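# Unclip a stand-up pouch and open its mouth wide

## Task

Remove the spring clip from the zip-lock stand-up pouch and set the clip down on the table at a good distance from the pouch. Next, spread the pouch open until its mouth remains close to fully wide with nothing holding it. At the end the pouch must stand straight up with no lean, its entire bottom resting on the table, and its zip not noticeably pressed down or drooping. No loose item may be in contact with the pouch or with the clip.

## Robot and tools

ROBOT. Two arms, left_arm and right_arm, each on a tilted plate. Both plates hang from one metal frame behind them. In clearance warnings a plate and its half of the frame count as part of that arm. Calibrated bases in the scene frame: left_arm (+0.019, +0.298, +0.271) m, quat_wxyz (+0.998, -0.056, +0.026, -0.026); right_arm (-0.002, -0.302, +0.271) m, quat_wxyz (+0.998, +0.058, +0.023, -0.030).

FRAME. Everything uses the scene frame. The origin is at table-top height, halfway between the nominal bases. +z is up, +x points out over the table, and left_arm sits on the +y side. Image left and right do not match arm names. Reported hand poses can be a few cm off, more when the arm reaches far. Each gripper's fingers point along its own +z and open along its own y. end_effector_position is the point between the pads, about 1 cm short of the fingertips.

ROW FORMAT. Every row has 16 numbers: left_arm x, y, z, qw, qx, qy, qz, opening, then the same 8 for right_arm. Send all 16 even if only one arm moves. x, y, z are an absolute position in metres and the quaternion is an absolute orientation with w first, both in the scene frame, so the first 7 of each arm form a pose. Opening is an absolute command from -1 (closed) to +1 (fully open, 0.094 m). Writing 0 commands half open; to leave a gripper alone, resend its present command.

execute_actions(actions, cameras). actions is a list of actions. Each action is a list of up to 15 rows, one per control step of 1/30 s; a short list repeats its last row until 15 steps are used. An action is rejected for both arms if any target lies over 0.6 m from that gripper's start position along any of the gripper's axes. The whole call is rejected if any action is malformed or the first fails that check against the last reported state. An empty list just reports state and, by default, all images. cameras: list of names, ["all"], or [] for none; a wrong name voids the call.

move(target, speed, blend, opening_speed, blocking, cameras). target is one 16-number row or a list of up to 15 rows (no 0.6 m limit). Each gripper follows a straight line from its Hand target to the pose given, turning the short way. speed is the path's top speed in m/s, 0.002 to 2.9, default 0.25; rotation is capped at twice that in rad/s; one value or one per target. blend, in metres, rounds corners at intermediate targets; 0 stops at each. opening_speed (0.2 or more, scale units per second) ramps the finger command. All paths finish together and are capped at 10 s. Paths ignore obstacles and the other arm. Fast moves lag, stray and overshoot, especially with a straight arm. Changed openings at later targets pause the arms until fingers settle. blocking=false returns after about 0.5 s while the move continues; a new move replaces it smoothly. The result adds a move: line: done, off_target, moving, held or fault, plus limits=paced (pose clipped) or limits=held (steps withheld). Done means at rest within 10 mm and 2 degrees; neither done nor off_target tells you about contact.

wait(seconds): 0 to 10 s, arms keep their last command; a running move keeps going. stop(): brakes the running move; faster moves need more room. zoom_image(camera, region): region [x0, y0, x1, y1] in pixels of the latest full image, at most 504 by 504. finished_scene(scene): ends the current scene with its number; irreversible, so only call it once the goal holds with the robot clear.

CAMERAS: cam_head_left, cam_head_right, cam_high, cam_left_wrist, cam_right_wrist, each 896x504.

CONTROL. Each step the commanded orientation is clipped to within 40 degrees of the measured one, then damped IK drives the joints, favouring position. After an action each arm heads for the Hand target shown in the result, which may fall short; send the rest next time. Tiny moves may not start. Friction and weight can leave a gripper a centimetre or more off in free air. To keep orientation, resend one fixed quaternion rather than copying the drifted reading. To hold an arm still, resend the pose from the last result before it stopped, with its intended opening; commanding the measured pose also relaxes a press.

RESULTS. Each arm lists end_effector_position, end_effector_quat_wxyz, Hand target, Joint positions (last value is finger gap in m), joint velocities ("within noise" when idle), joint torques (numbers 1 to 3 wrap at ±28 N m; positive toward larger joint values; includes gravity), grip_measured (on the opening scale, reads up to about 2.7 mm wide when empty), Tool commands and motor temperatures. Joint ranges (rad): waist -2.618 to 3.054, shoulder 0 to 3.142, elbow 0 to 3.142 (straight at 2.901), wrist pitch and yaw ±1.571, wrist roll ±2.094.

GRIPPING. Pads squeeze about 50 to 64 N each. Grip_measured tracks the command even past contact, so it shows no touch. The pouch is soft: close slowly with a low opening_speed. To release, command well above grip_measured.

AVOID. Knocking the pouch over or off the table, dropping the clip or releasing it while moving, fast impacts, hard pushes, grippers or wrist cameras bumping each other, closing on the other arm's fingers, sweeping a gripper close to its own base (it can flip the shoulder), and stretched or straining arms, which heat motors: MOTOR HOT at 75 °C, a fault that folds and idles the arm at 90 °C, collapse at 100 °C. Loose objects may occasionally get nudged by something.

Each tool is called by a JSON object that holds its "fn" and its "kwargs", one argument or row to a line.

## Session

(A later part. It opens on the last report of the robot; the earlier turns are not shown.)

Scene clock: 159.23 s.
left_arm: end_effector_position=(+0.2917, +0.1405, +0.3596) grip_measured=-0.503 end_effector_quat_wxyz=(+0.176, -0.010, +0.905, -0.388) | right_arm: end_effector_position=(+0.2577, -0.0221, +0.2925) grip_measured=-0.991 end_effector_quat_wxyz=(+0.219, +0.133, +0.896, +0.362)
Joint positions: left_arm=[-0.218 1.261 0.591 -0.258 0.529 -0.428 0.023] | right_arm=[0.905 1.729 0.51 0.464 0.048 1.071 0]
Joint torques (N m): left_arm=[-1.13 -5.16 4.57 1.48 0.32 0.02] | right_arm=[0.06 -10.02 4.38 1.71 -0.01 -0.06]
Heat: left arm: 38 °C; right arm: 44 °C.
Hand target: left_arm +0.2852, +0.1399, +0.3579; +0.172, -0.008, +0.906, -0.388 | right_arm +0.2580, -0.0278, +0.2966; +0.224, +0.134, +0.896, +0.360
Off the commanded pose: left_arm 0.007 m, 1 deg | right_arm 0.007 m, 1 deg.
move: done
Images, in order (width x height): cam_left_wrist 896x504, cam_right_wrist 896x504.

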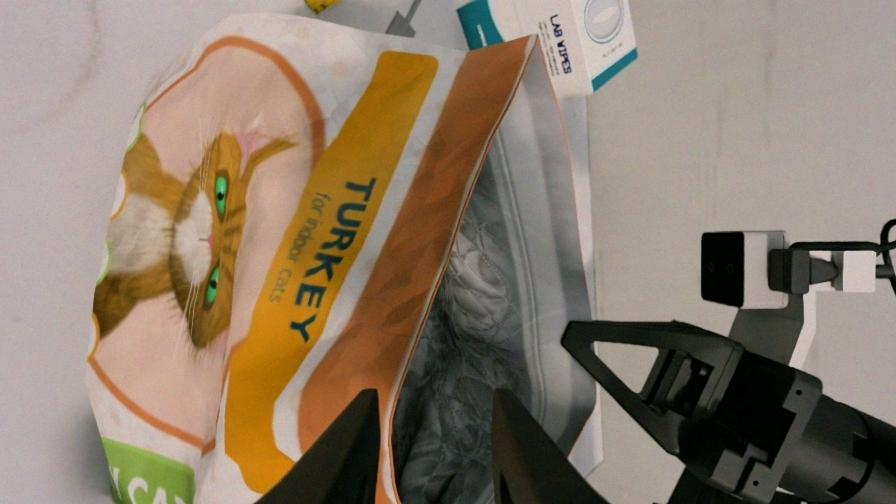

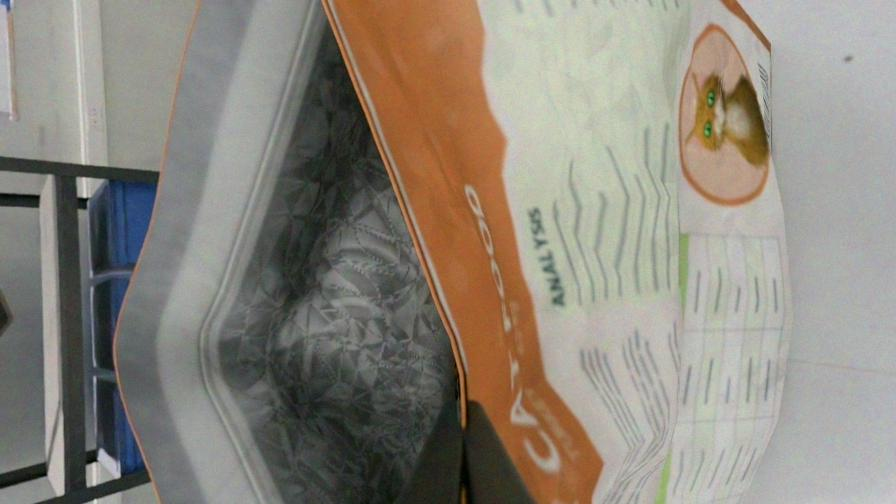

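{"fn": "move", "kwargs": {
  "target": [0.268,0.126,0.333,0.1721,-0.0080,0.9056,-0.3877,-0.5,0.258,-0.028,0.297,0.2244,0.1340,0.8956,0.3600,-1.0],
  "speed": 0.06,
  "cameras": ["cam_left_wrist", "cam_right_wrist"]
}}

{"fn": "zoom_image", "kwargs": {
  "camera": "cam_left_wrist",
  "region": [300, 200, 560, 504]
}}

Scene clock: 161.40 s.
left_arm: end_effector_position=(+0.2707, +0.1275, +0.3339) grip_measured=-0.503 end_effector_quat_wxyz=(+0.168, -0.012, +0.907, -0.386) | right_arm: end_effector_position=(+0.2577, -0.0220, +0.2925) grip_measured=-0.991 end_effector_quat_wxyz=(+0.219, +0.133, +0.896, +0.362)
Joint positions: left_arm=[-0.294 1.261 0.468 -0.118 0.484 -0.498 0.023] | right_arm=[0.905 1.729 0.51 0.464 0.048 1.071 0]
Joint torques (N m): left_arm=[-1.22 -3.92 4.3 1.75 0.26 -0.01] | right_arm=[0.05 -9.98 4.41 1.71 -0.01 -0.06]
Heat: left arm: 38 °C; right arm: 44 °C.
Hand target: left_arm +0.2680, +0.1260, +0.3330; +0.172, -0.008, +0.906, -0.388 | right_arm +0.2580, -0.0278, +0.2966; +0.224, +0.134, +0.896, +0.360
Off the commanded pose: left_arm 0.003 m, 1 deg | right_arm 0.007 m, 1 deg.
move: done
Images, in order (width x height): cam_left_wrist 896x504, cam_right_wrist 896x504.

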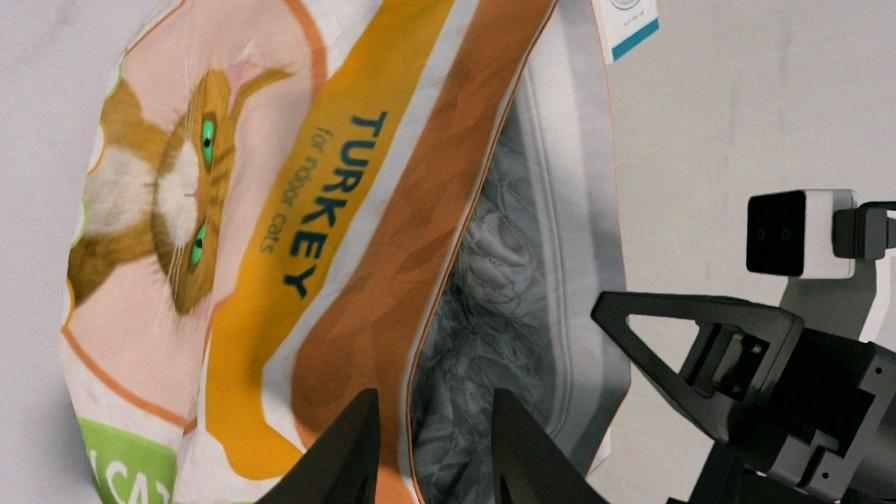

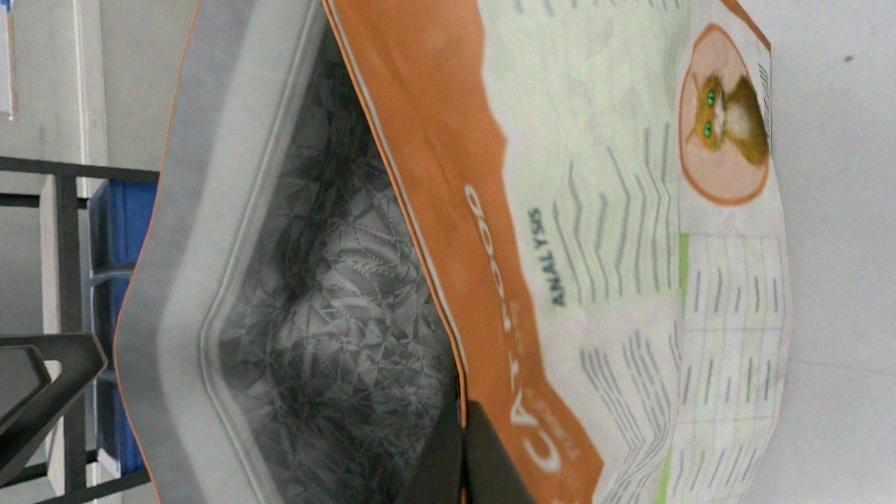

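Scaled by 1.658 from the camera's 896x504 image, which has a finer 1280x720 frame.

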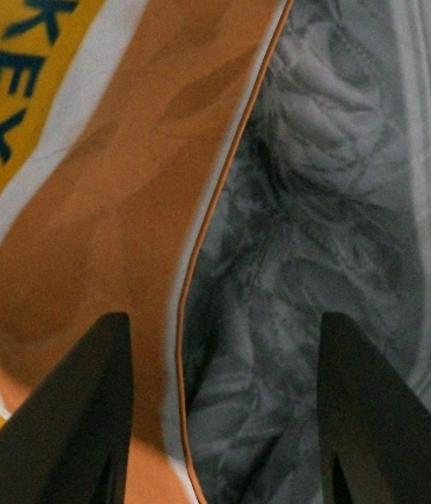

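{"fn": "move", "kwargs": {
  "target": [0.285,0.098,0.313,0.1721,-0.0080,0.9056,-0.3877,-0.5,0.258,-0.028,0.297,0.2244,0.1340,0.8956,0.3600,-1.0],
  "speed": 0.05,
  "cameras": ["cam_left_wrist", "cam_right_wrist"]
}}

{"fn": "zoom_image", "kwargs": {
  "camera": "cam_right_wrist",
  "region": [0, 200, 260, 504]
}}

Scene clock: 163.43 s.
left_arm: end_effector_position=(+0.2815, +0.1026, +0.3096) grip_measured=-0.503 end_effector_quat_wxyz=(+0.165, -0.014, +0.908, -0.384) | right_arm: end_effector_position=(+0.2577, -0.0220, +0.2925) grip_measured=-0.991 end_effector_quat_wxyz=(+0.219, +0.133, +0.896, +0.362)
Joint positions: left_arm=[-0.372 1.443 0.468 0.087 0.432 -0.567 0.023] | right_arm=[0.905 1.729 0.51 0.464 0.048 1.071 0]
Joint torques (N m): left_arm=[-1.48 -3.67 5.89 1.84 0.24 -0.04] | right_arm=[0.02 -10.03 4.38 1.71 -0.01 -0.05]
Heat: left arm: 37 °C; right arm: 44 °C.
Hand target: left_arm +0.2848, +0.0981, +0.3131; +0.172, -0.008, +0.906, -0.388 | right_arm +0.2580, -0.0278, +0.2966; +0.224, +0.134, +0.896, +0.360
Off the commanded pose: left_arm 0.007 m, 1 deg | right_arm 0.007 m, 1 deg.
move: done
Images, in order (width x height): cam_left_wrist 896x504, cam_right_wrist 896x504.

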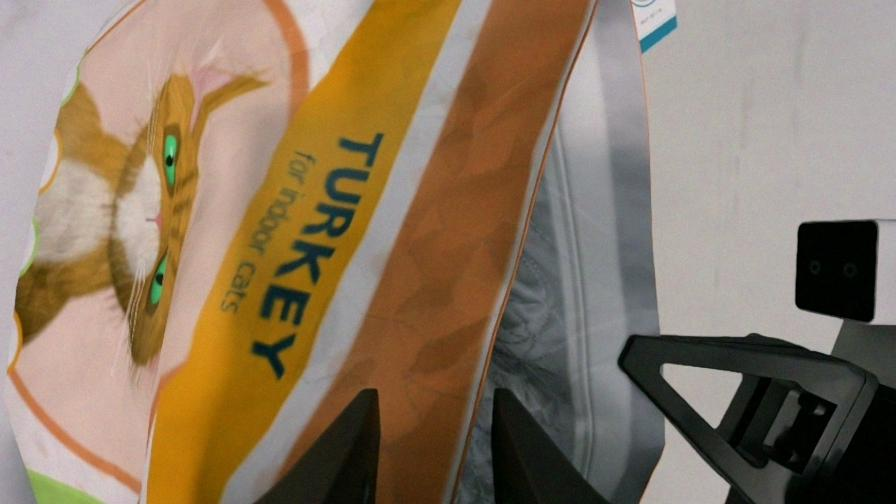

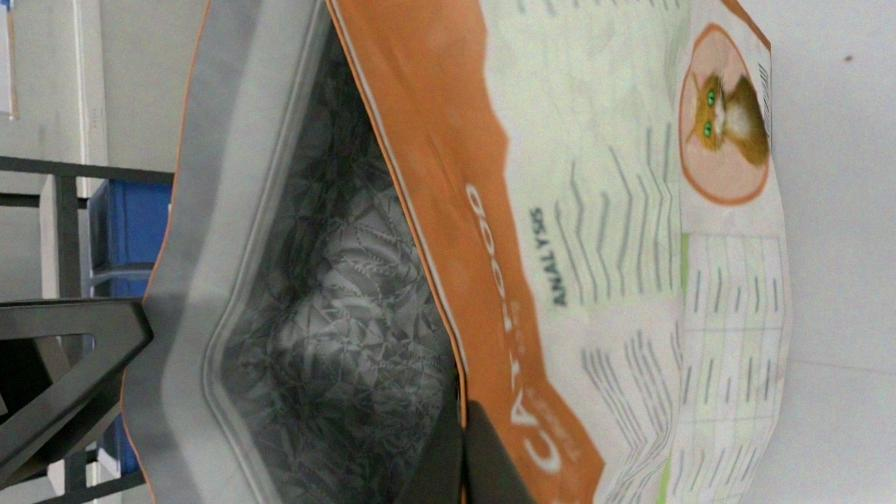

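Scaled by 1.658 from the camera's 896x504 image, which has a finer 1280x720 frame.

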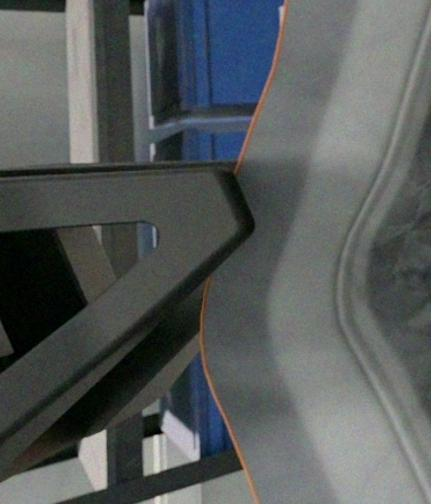

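{"fn": "move", "kwargs": {
  "target": [0.285,0.098,0.313,0.1721,-0.0080,0.9056,-0.3877,-1.0,0.258,-0.028,0.297,0.2244,0.1340,0.8956,0.3600,-1.0],
  "speed": 0.05,
  "opening_speed": 0.5,
  "cameras": ["cam_left_wrist", "cam_right_wrist"]
}}

{"fn": "zoom_image", "kwargs": {
  "camera": "cam_left_wrist",
  "region": [300, 200, 560, 504]
}}

Scene clock: 165.00 s.
left_arm: end_effector_position=(+0.2835, +0.1036, +0.3089) grip_measured=-0.991 end_effector_quat_wxyz=(+0.169, -0.015, +0.909, -0.380) | right_arm: end_effector_position=(+0.2576, -0.0219, +0.2925) grip_measured=-0.991 end_effector_quat_wxyz=(+0.219, +0.133, +0.896, +0.362)
Joint positions: left_arm=[-0.372 1.446 0.468 0.092 0.421 -0.568 0] | right_arm=[0.905 1.729 0.51 0.464 0.047 1.071 0]
Joint torques (N m): left_arm=[-1.5 -3.89 5.87 1.79 0.33 -0.01] | right_arm=[0.03 -10 4.37 1.71 0 -0.06]
Heat: left arm: 38 °C; right arm: 44 °C.
Hand target: left_arm +0.2849, +0.0982, +0.3130; +0.172, -0.008, +0.906, -0.388 | right_arm +0.2580, -0.0278, +0.2966; +0.224, +0.134, +0.896, +0.360
Off the commanded pose: left_arm 0.007 m, 1 deg | right_arm 0.008 m, 1 deg.
move: done
Images, in order (width x height): cam_left_wrist 896x504, cam_right_wrist 896x504.

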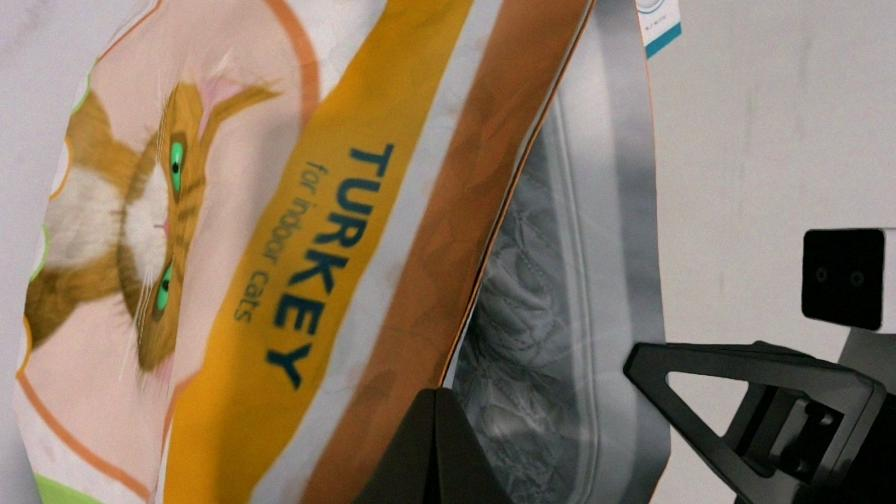

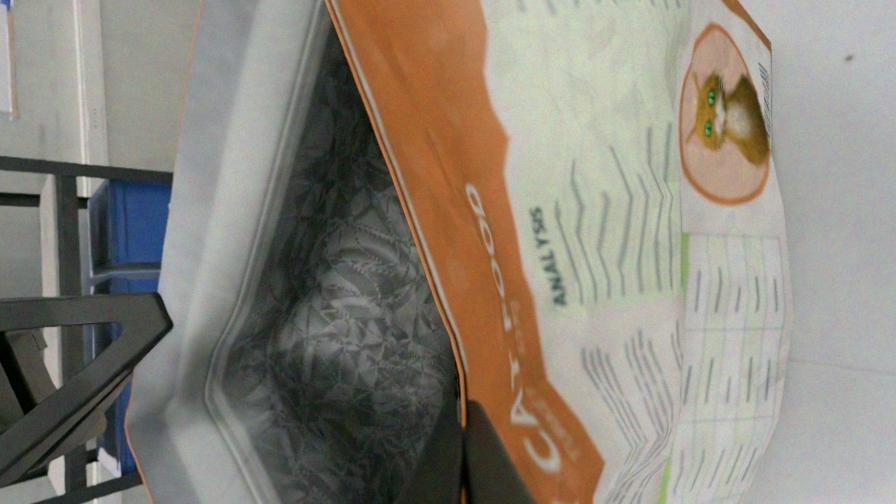

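Scaled by 1.658 from the camera's 896x504 image, which has a finer 1280x720 frame.

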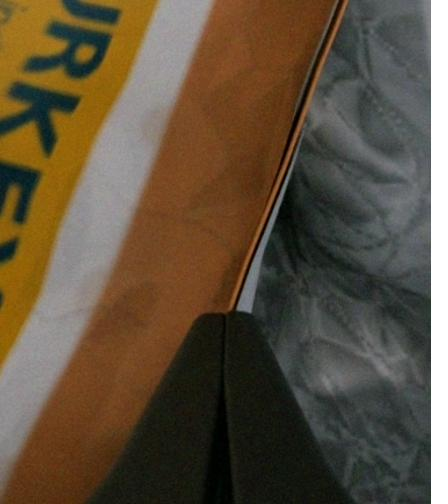

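{"fn": "move", "kwargs": {
  "target": [0.289,0.128,0.312,0.1721,-0.0080,0.9056,-0.3877,-1.0,0.254,-0.048,0.296,0.2244,0.1340,0.8956,0.3600,-1.0],
  "speed": 0.03,
  "cameras": ["cam_left_wrist", "cam_right_wrist", "cam_high"]
}}

Scene clock: 167.20 s.
left_arm: end_effector_position=(+0.2859, +0.1269, +0.3042) grip_measured=-0.991 end_effector_quat_wxyz=(+0.163, -0.012, +0.910, -0.382) | right_arm: end_effector_position=(+0.2512, -0.0407, +0.2900) grip_measured=-0.991 end_effector_quat_wxyz=(+0.214, +0.128, +0.899, +0.361)
Joint positions: left_arm=[-0.258 1.439 0.468 0.028 0.502 -0.46 0] | right_arm=[0.864 1.671 0.444 0.464 0.006 1.036 0]
Joint torques (N m): left_arm=[0.08 -6.28 5.49 1.45 0.42 0.06] | right_arm=[-0.29 -9.76 4.27 1.76 0.06 -0.01]
Heat: left arm: 38 °C; right arm: 44 °C.
Hand target: left_arm +0.2890, +0.1279, +0.3118; +0.172, -0.008, +0.906, -0.388 | right_arm +0.2540, -0.0477, +0.2955; +0.224, +0.134, +0.896, +0.360
Off the commanded pose: left_arm 0.008 m, 1 deg | right_arm 0.010 m, 1 deg.
move: done
Images, in order (width x height): cam_high 896x504, cam_left_wrist 896x504, cam_right_wrist 896x504.

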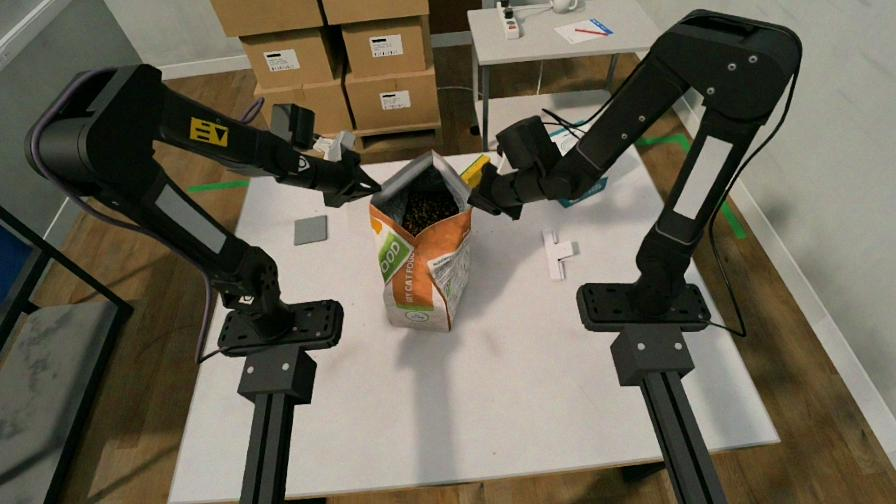

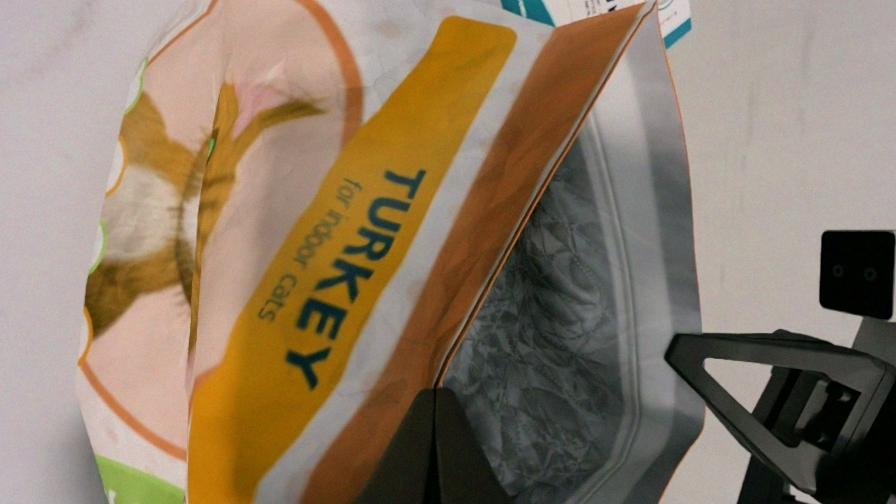

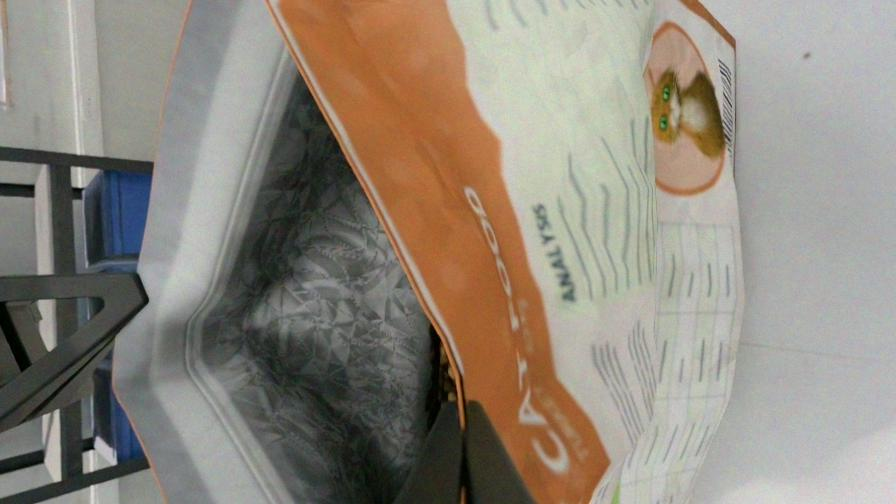

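{"fn": "move", "kwargs": {
  "target": [0.292,0.143,0.311,0.1721,-0.0080,0.9056,-0.3877,-1.0,0.251,-0.063,0.295,0.2244,0.1340,0.8956,0.3600,-1.0],
  "speed": 0.03,
  "cameras": ["cam_left_wrist", "cam_right_wrist"]
}}

Scene clock: 168.53 s.
left_arm: end_effector_position=(+0.2862, +0.1413, +0.3012) grip_measured=-0.991 end_effector_quat_wxyz=(+0.159, -0.011, +0.910, -0.383) | right_arm: end_effector_position=(+0.2477, -0.0553, +0.2900) grip_measured=-0.991 end_effector_quat_wxyz=(+0.214, +0.127, +0.898, +0.363)
Joint positions: left_arm=[-0.189 1.436 0.468 -0.014 0.545 -0.393 0] | right_arm=[0.828 1.62 0.394 0.465 -0.023 1.01 0]
Joint torques (N m): left_arm=[0.32 -6.3 6.09 1.35 0.42 0.08] | right_arm=[-0.47 -9.06 4.38 1.74 0.07 -0.01]
Heat: left arm: 38 °C; right arm: 44 °C.
Hand target: left_arm +0.2920, +0.1428, +0.3108; +0.172, -0.008, +0.906, -0.388 | right_arm +0.2510, -0.0627, +0.2946; +0.224, +0.134, +0.896, +0.360
Off the commanded pose: left_arm 0.011 m, 2 deg | right_arm 0.010 m, 2 deg.
move: off_target (left_arm)
Images, in order (width x height): cam_left_wrist 896x504, cam_right_wrist 896x504.

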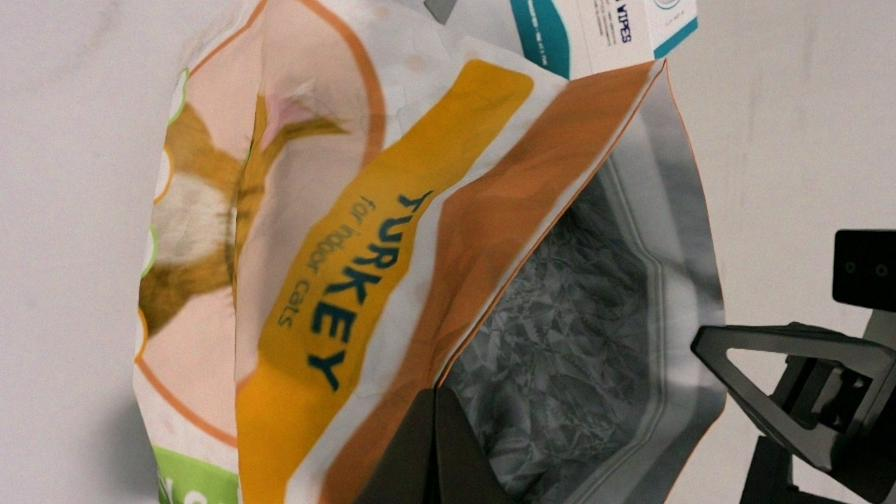

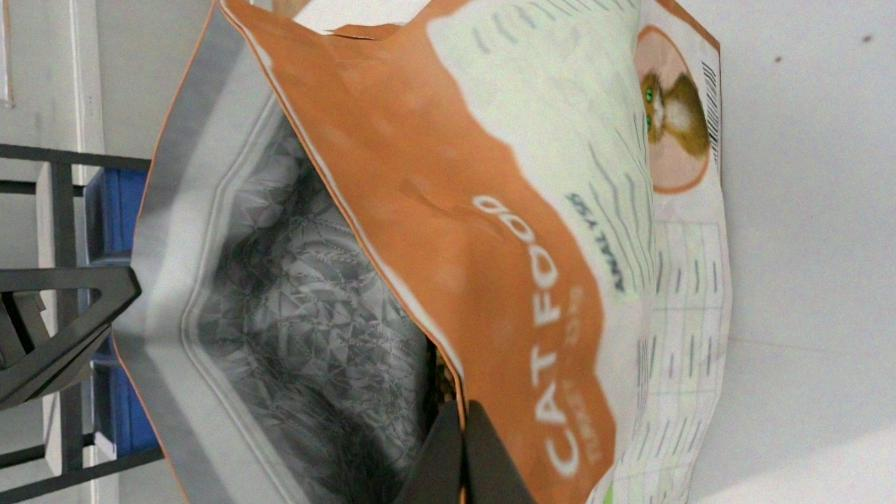

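{"fn": "move", "kwargs": {
  "target": [0.294,0.156,0.310,0.1721,-0.0080,0.9056,-0.3877,-1.0,0.249,-0.076,0.294,0.2244,0.1340,0.8956,0.3600,-1.0],
  "speed": 0.03,
  "cameras": ["cam_left_wrist", "cam_right_wrist", "cam_high"]
}}

Scene clock: 170.00 s.
left_arm: end_effector_position=(+0.2803, +0.1507, +0.2977) grip_measured=-0.991 end_effector_quat_wxyz=(+0.146, -0.008, +0.910, -0.387) | right_arm: end_effector_position=(+0.2459, -0.0658, +0.2910) grip_measured=-0.991 end_effector_quat_wxyz=(+0.213, +0.124, +0.897, +0.367)
Joint positions: left_arm=[-0.137 1.436 0.468 -0.07 0.59 -0.332 0] | right_arm=[0.792 1.58 0.359 0.465 -0.058 0.983 0]
Joint torques (N m): left_arm=[1.09 -6.42 6.75 1.36 0.32 0.12] | right_arm=[-0.76 -8.72 4.12 1.69 0.11 -0.02]
Heat: left arm: 38 °C; right arm: 44 °C.
Hand target: left_arm +0.2937, +0.1559, +0.3099; +0.172, -0.008, +0.906, -0.387 | right_arm +0.2490, -0.0756, +0.2935; +0.224, +0.134, +0.896, +0.360
Off the commanded pose: left_arm 0.019 m, 3 deg | right_arm 0.011 m, 2 deg.
move: off_target (left_arm, right_arm)
Images, in order (width x height): cam_high 896x504, cam_left_wrist 896x504, cam_right_wrist 896x504.

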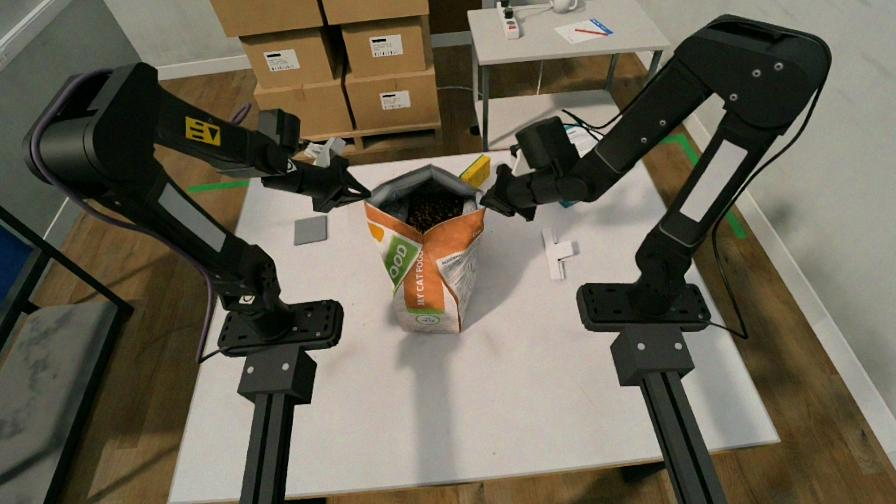

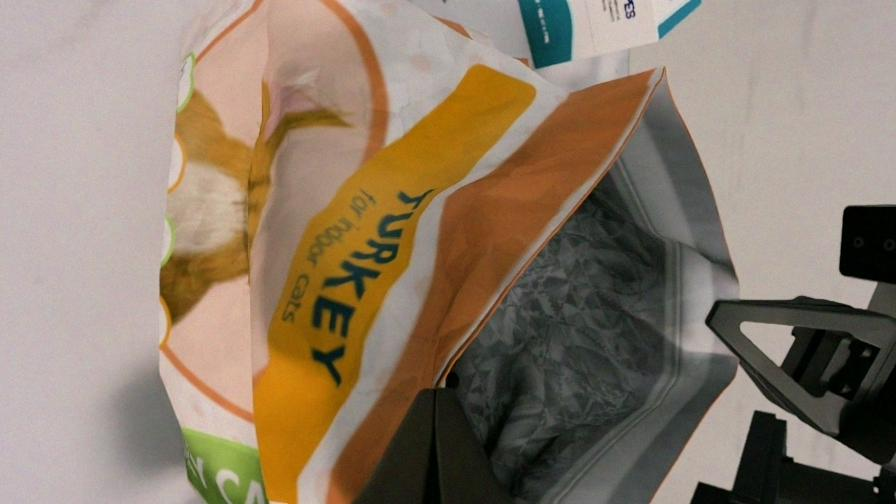

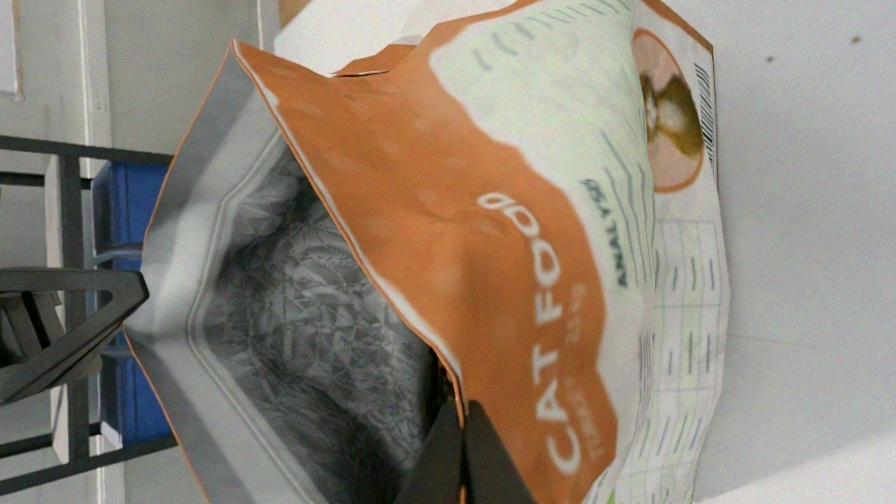

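{"fn": "move", "kwargs": {
  "target": [
    [0.290,0.133,0.310,0.1721,-0.0080,0.9056,-0.3877,-1.0,0.253,-0.053,0.295,0.2244,0.1340,0.8956,0.3600,-1.0],
    [0.290,0.133,0.310,0.1721,-0.0080,0.9056,-0.3877,-0.3,0.253,-0.053,0.295,0.2244,0.1340,0.8956,0.3600,-0.3]
  ],
  "speed": 0.05,
  "opening_speed": 0.4,
  "cameras": ["cam_left_wrist", "cam_right_wrist", "cam_high"]
}}

Scene clock: 173.57 s.
left_arm: end_effector_position=(+0.2845, +0.1356, +0.3019) grip_measured=-0.303 end_effector_quat_wxyz=(+0.155, -0.015, +0.910, -0.383) | right_arm: end_effector_position=(+0.2491, -0.0548, +0.2947) grip_measured=-0.302 end_effector_quat_wxyz=(+0.220, +0.132, +0.895, +0.365)
Joint positions: left_arm=[-0.216 1.436 0.468 -0.006 0.531 -0.427 0.033] | right_arm=[0.836 1.605 0.394 0.465 -0.007 1.023 0.033]
Joint torques (N m): left_arm=[-1.18 -5.63 5.35 1.65 0.3 -0.01] | right_arm=[0.8 -4.92 7.2 1.79 0.08 0.02]
Heat: left arm: 38 °C; right arm: 43 °C.
Hand target: left_arm +0.2898, +0.1330, +0.3101; +0.172, -0.008, +0.906, -0.388 | right_arm +0.2530, -0.0531, +0.2952; +0.225, +0.134, +0.895, +0.360
Off the commanded pose: left_arm 0.010 m, 2 deg | right_arm 0.004 m, 1 deg.
move: done; target 2's new opening was sent with left_arm's hand 0.013 m and 3 deg from that target
Images, in order (width x height): cam_high 896x504, cam_left_wrist 896x504, cam_right_wrist 896x504.

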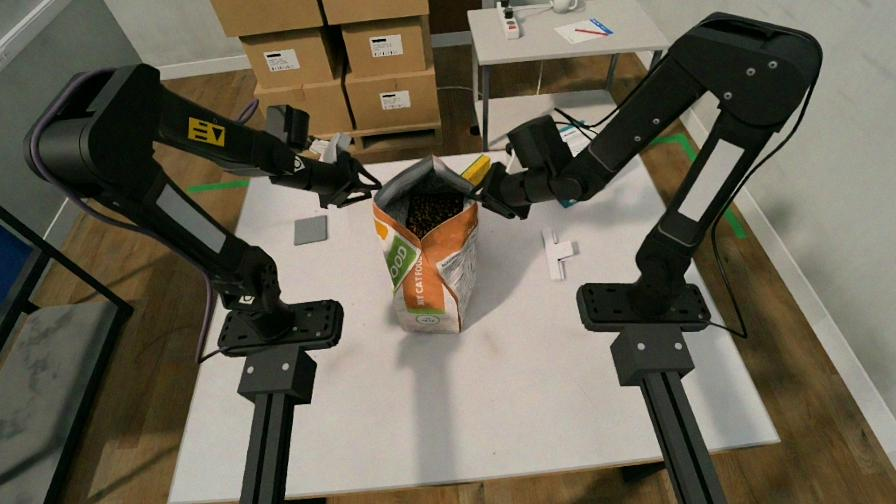

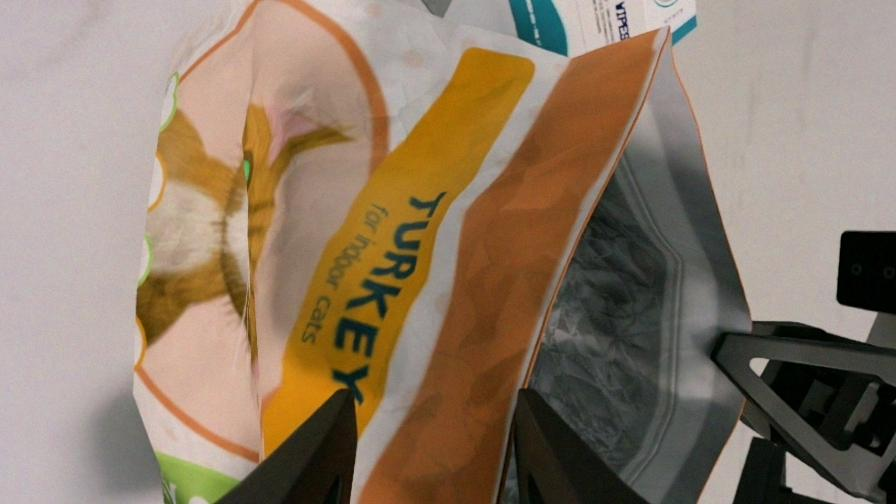

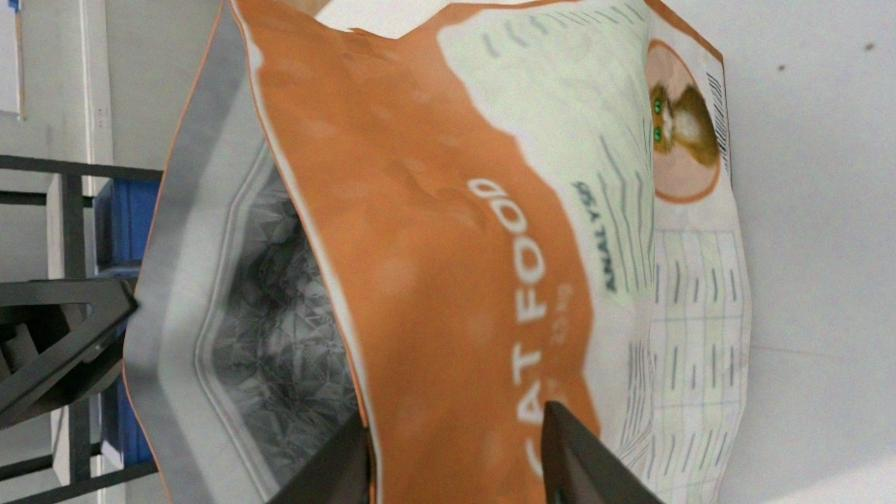

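{"fn": "move", "kwargs": {
  "target": [0.283,0.103,0.312,0.1721,-0.0080,0.9056,-0.3877,-0.3,0.260,-0.018,0.297,0.2244,0.1340,0.8956,0.3600,-0.3],
  "speed": 0.04,
  "cameras": ["cam_left_wrist", "cam_right_wrist", "cam_high"]
}}

Scene clock: 175.33 s.
left_arm: end_effector_position=(+0.2826, +0.1054, +0.3112) grip_measured=-0.303 end_effector_quat_wxyz=(+0.167, -0.012, +0.907, -0.386) | right_arm: end_effector_position=(+0.2580, -0.0212, +0.2981) grip_measured=-0.302 end_effector_quat_wxyz=(+0.223, +0.134, +0.894, +0.366)
Joint positions: left_arm=[-0.357 1.436 0.468 0.079 0.445 -0.553 0.033] | right_arm=[0.91 1.712 0.51 0.458 0.053 1.075 0.033]
Joint torques (N m): left_arm=[-1.33 -4.12 4.85 1.83 0.24 0] | right_arm=[1.17 -5.72 7.42 1.76 0.08 0.02]
Heat: left arm: 38 °C; right arm: 43 °C.
Hand target: left_arm +0.2829, +0.1030, +0.3121; +0.172, -0.008, +0.906, -0.388 | right_arm +0.2599, -0.0180, +0.2971; +0.224, +0.134, +0.896, +0.360
Off the commanded pose: left_arm 0.003 m, 1 deg | right_arm 0.004 m, 1 deg.
move: done
Images, in order (width x height): cam_high 896x504, cam_left_wrist 896x504, cam_right_wrist 896x504.

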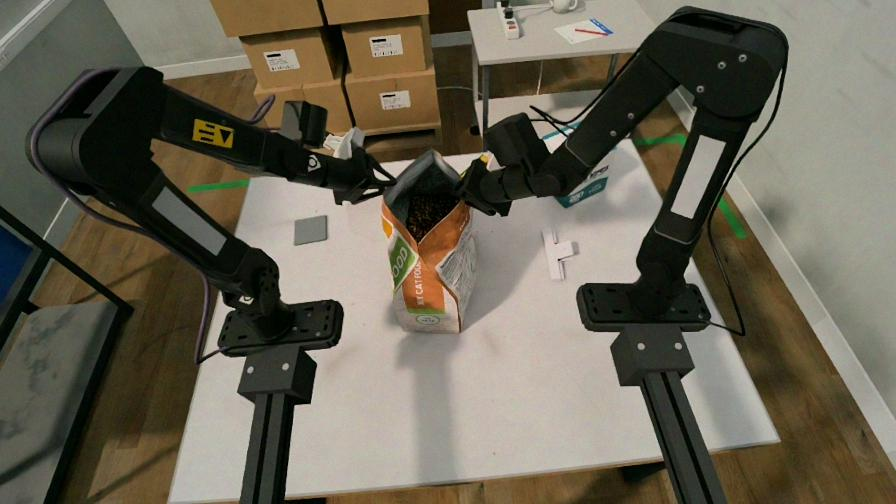

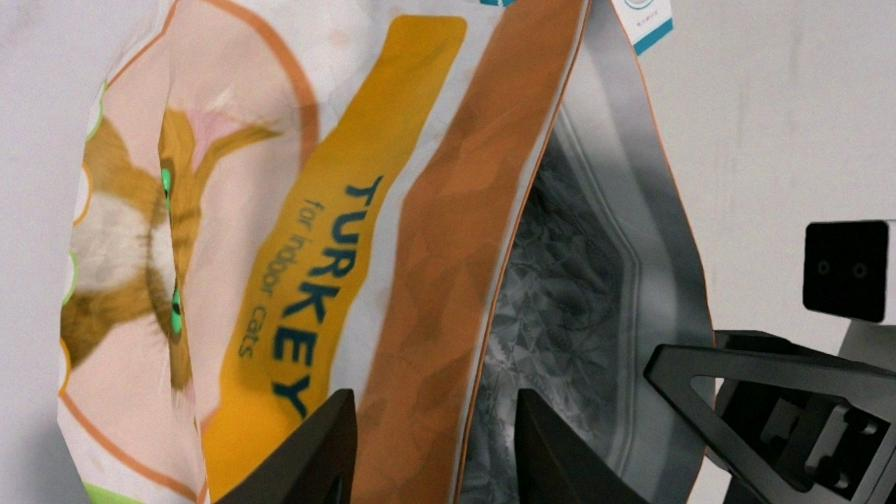

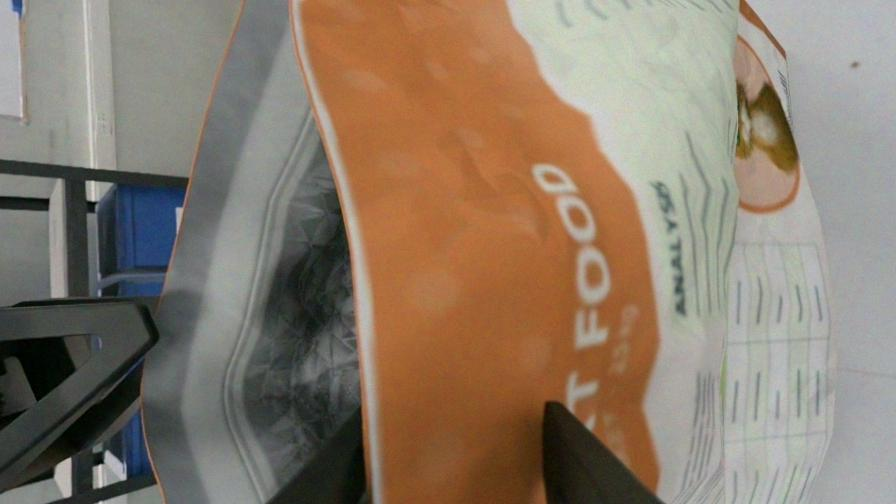

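{"fn": "move", "kwargs": {
  "target": [0.283,0.103,0.312,0.1721,-0.0080,0.9056,-0.3877,-0.3,0.263,-0.002,0.299,0.2244,0.1340,0.8956,0.3600,-0.3],
  "speed": 0.04,
  "cameras": ["cam_left_wrist", "cam_right_wrist"]
}}

Scene clock: 176.60 s.
left_arm: end_effector_position=(+0.2827, +0.1055, +0.3112) grip_measured=-0.303 end_effector_quat_wxyz=(+0.167, -0.012, +0.907, -0.386) | right_arm: end_effector_position=(+0.2613, -0.0064, +0.2993) grip_measured=-0.302 end_effector_quat_wxyz=(+0.223, +0.135, +0.894, +0.364)
Joint positions: left_arm=[-0.357 1.436 0.468 0.079 0.444 -0.553 0.033] | right_arm=[0.939 1.754 0.568 0.438 0.077 1.096 0.033]
Joint torques (N m): left_arm=[-1.33 -4.16 4.88 1.84 0.23 0] | right_arm=[1.29 -6.24 7.61 1.79 0.09 0.03]
Heat: left arm: 38 °C; right arm: 43 °C.
Hand target: left_arm +0.2829, +0.1030, +0.3120; +0.172, -0.008, +0.906, -0.388 | right_arm +0.2629, -0.0020, +0.2992; +0.224, +0.134, +0.895, +0.360
Off the commanded pose: left_arm 0.003 m, 1 deg | right_arm 0.005 m, 1 deg.
move: done
Images, in order (width x height): cam_left_wrist 896x504, cam_right_wrist 896x504.

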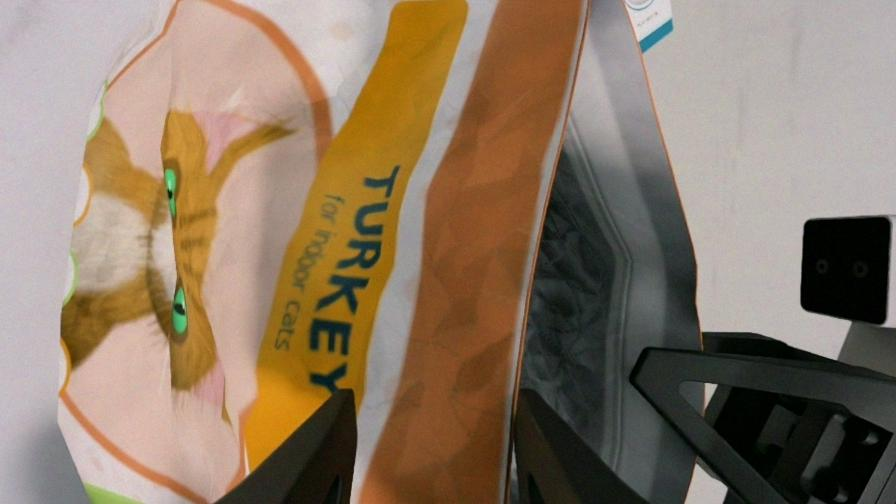

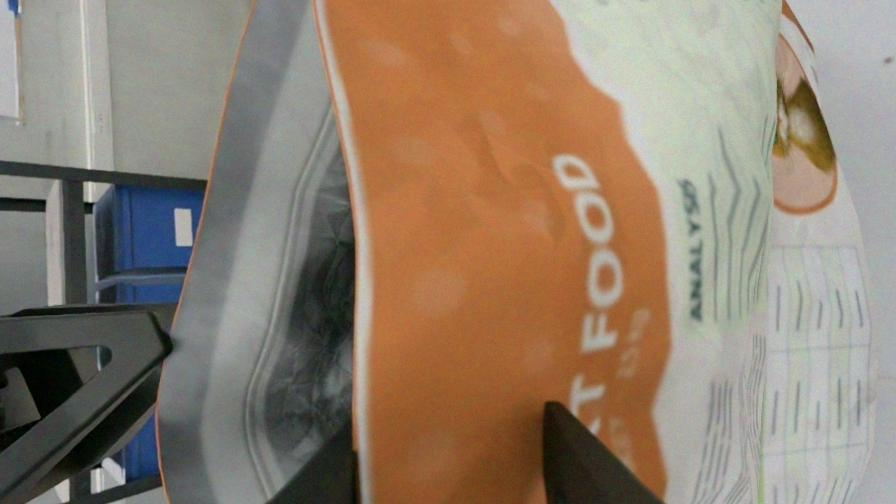

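{"fn": "move", "kwargs": {
  "target": [0.283,0.103,0.312,0.1721,-0.0080,0.9056,-0.3877,-1.0,0.263,-0.002,0.299,0.2244,0.1340,0.8956,0.3600,-1.0],
  "speed": 0.04,
  "opening_speed": 0.6,
  "cameras": ["cam_left_wrist", "cam_right_wrist"]
}}

Scene clock: 178.47 s.
left_arm: end_effector_position=(+0.2844, +0.1049, +0.3126) grip_measured=-0.992 end_effector_quat_wxyz=(+0.172, -0.012, +0.906, -0.388) | right_arm: end_effector_position=(+0.2612, -0.0073, +0.2982) grip_measured=-0.990 end_effector_quat_wxyz=(+0.221, +0.137, +0.896, +0.360)
Joint positions: left_arm=[-0.357 1.436 0.468 0.089 0.444 -0.554 0] | right_arm=[0.939 1.754 0.57 0.427 0.08 1.098 0]
Joint torques (N m): left_arm=[-1.35 -4.14 4.89 1.74 0.23 0] | right_arm=[1.28 -6.27 7.38 1.88 0.05 0]
Heat: left arm: 38 °C; right arm: 43 °C.
Hand target: left_arm +0.2829, +0.1030, +0.3120; +0.172, -0.008, +0.906, -0.388 | right_arm +0.2629, -0.0021, +0.2991; +0.224, +0.134, +0.896, +0.360
Off the commanded pose: left_arm 0.003 m, 0 deg | right_arm 0.006 m, 0 deg.
move: done
Images, in order (width x height): cam_left_wrist 896x504, cam_right_wrist 896x504.

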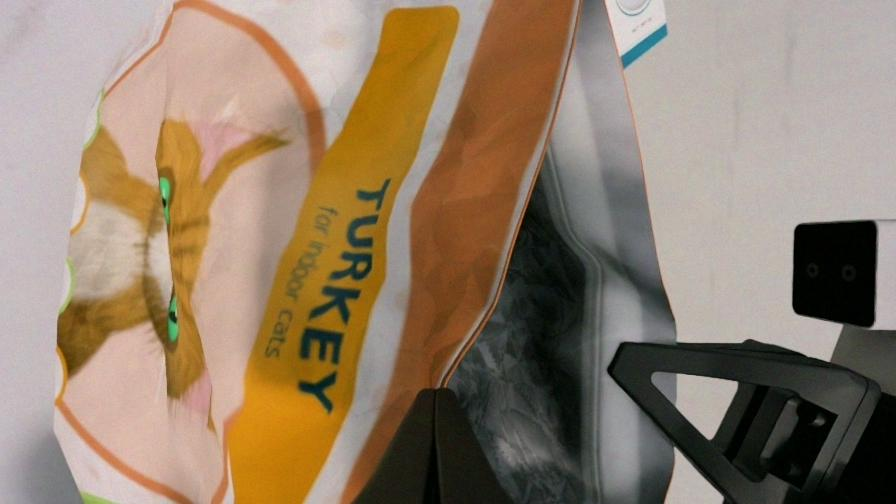

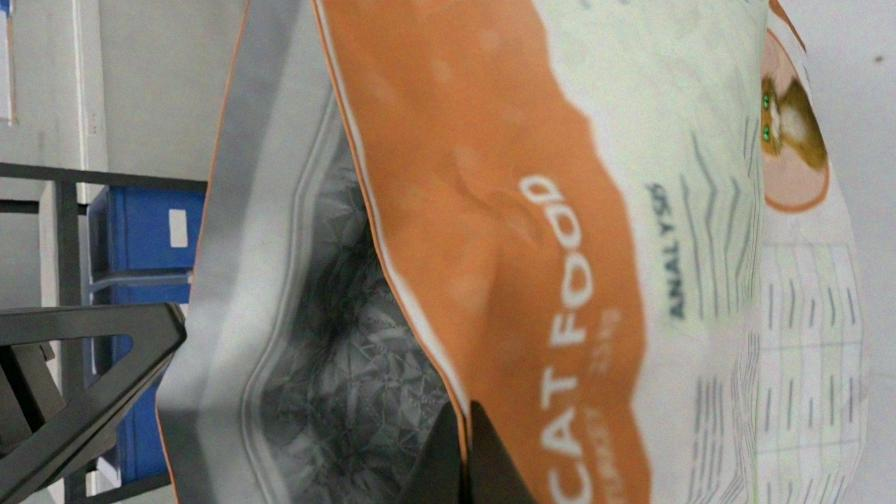

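{"fn": "move", "kwargs": {
  "target": [
    [0.290,0.135,0.312,0.1721,-0.0080,0.9056,-0.3877,-1.0,0.252,-0.055,0.296,0.2244,0.1340,0.8956,0.3600,-1.0],
    [0.294,0.158,0.310,0.1721,-0.0080,0.9056,-0.3877,-1.0,0.249,-0.080,0.294,0.2244,0.1340,0.8956,0.3600,-1.0]
  ],
  "speed": [0.05, 0.03],
  "cameras": ["cam_left_wrist", "cam_right_wrist", "cam_high"]
}}

Scene clock: 181.20 s.
left_arm: end_effector_position=(+0.2861, +0.1589, +0.2971) grip_measured=-0.992 end_effector_quat_wxyz=(+0.157, -0.016, +0.912, -0.378) | right_arm: end_effector_position=(+0.2483, -0.0750, +0.2899) grip_measured=-0.991 end_effector_quat_wxyz=(+0.219, +0.132, +0.897, +0.360)
Joint positions: left_arm=[-0.113 1.43 0.468 -0.066 0.575 -0.324 0] | right_arm=[0.771 1.561 0.346 0.455 -0.05 0.976 0]
Joint torques (N m): left_arm=[-0.09 -5.96 6.87 1.26 0.5 0.05] | right_arm=[-0.24 -8.16 4.51 1.72 -0.08 -0.06]
Heat: left arm: 38 °C; right arm: 43 °C.
Hand target: left_arm +0.2939, +0.1579, +0.3098; +0.172, -0.008, +0.906, -0.387 | right_arm +0.2491, -0.0798, +0.2937; +0.224, +0.134, +0.896, +0.360
Off the commanded pose: left_arm 0.015 m, 2 deg | right_arm 0.006 m, 1 deg.
move: off_target (left_arm)
Images, in order (width x height): cam_high 896x504, cam_left_wrist 896x504, cam_right_wrist 896x504.

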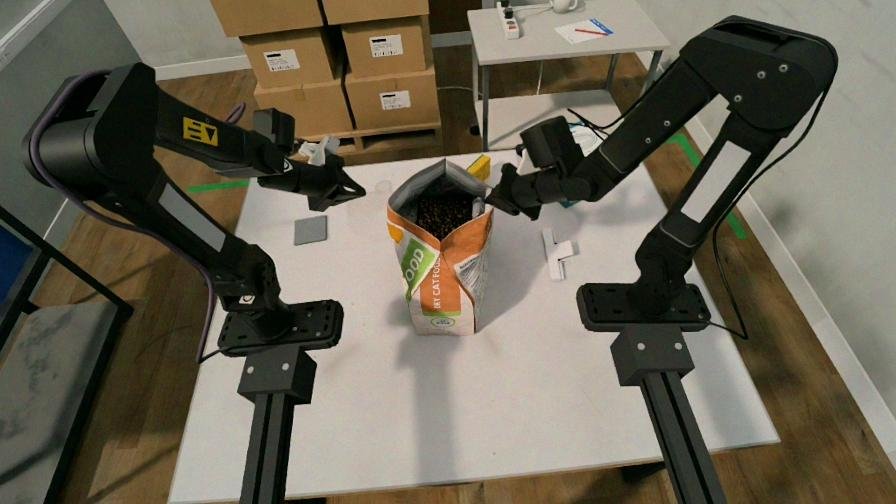

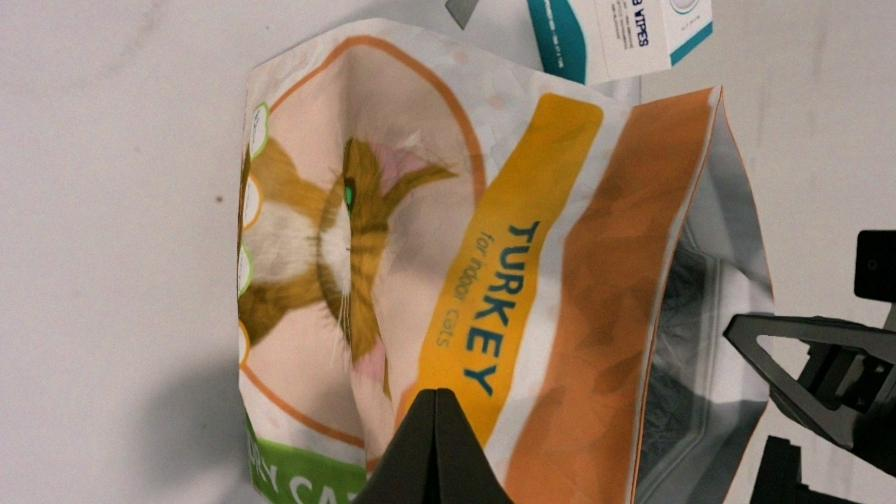

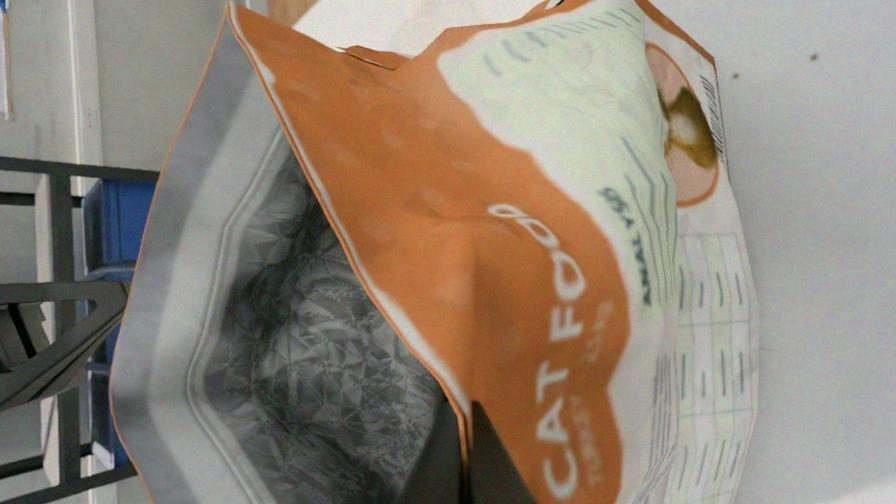

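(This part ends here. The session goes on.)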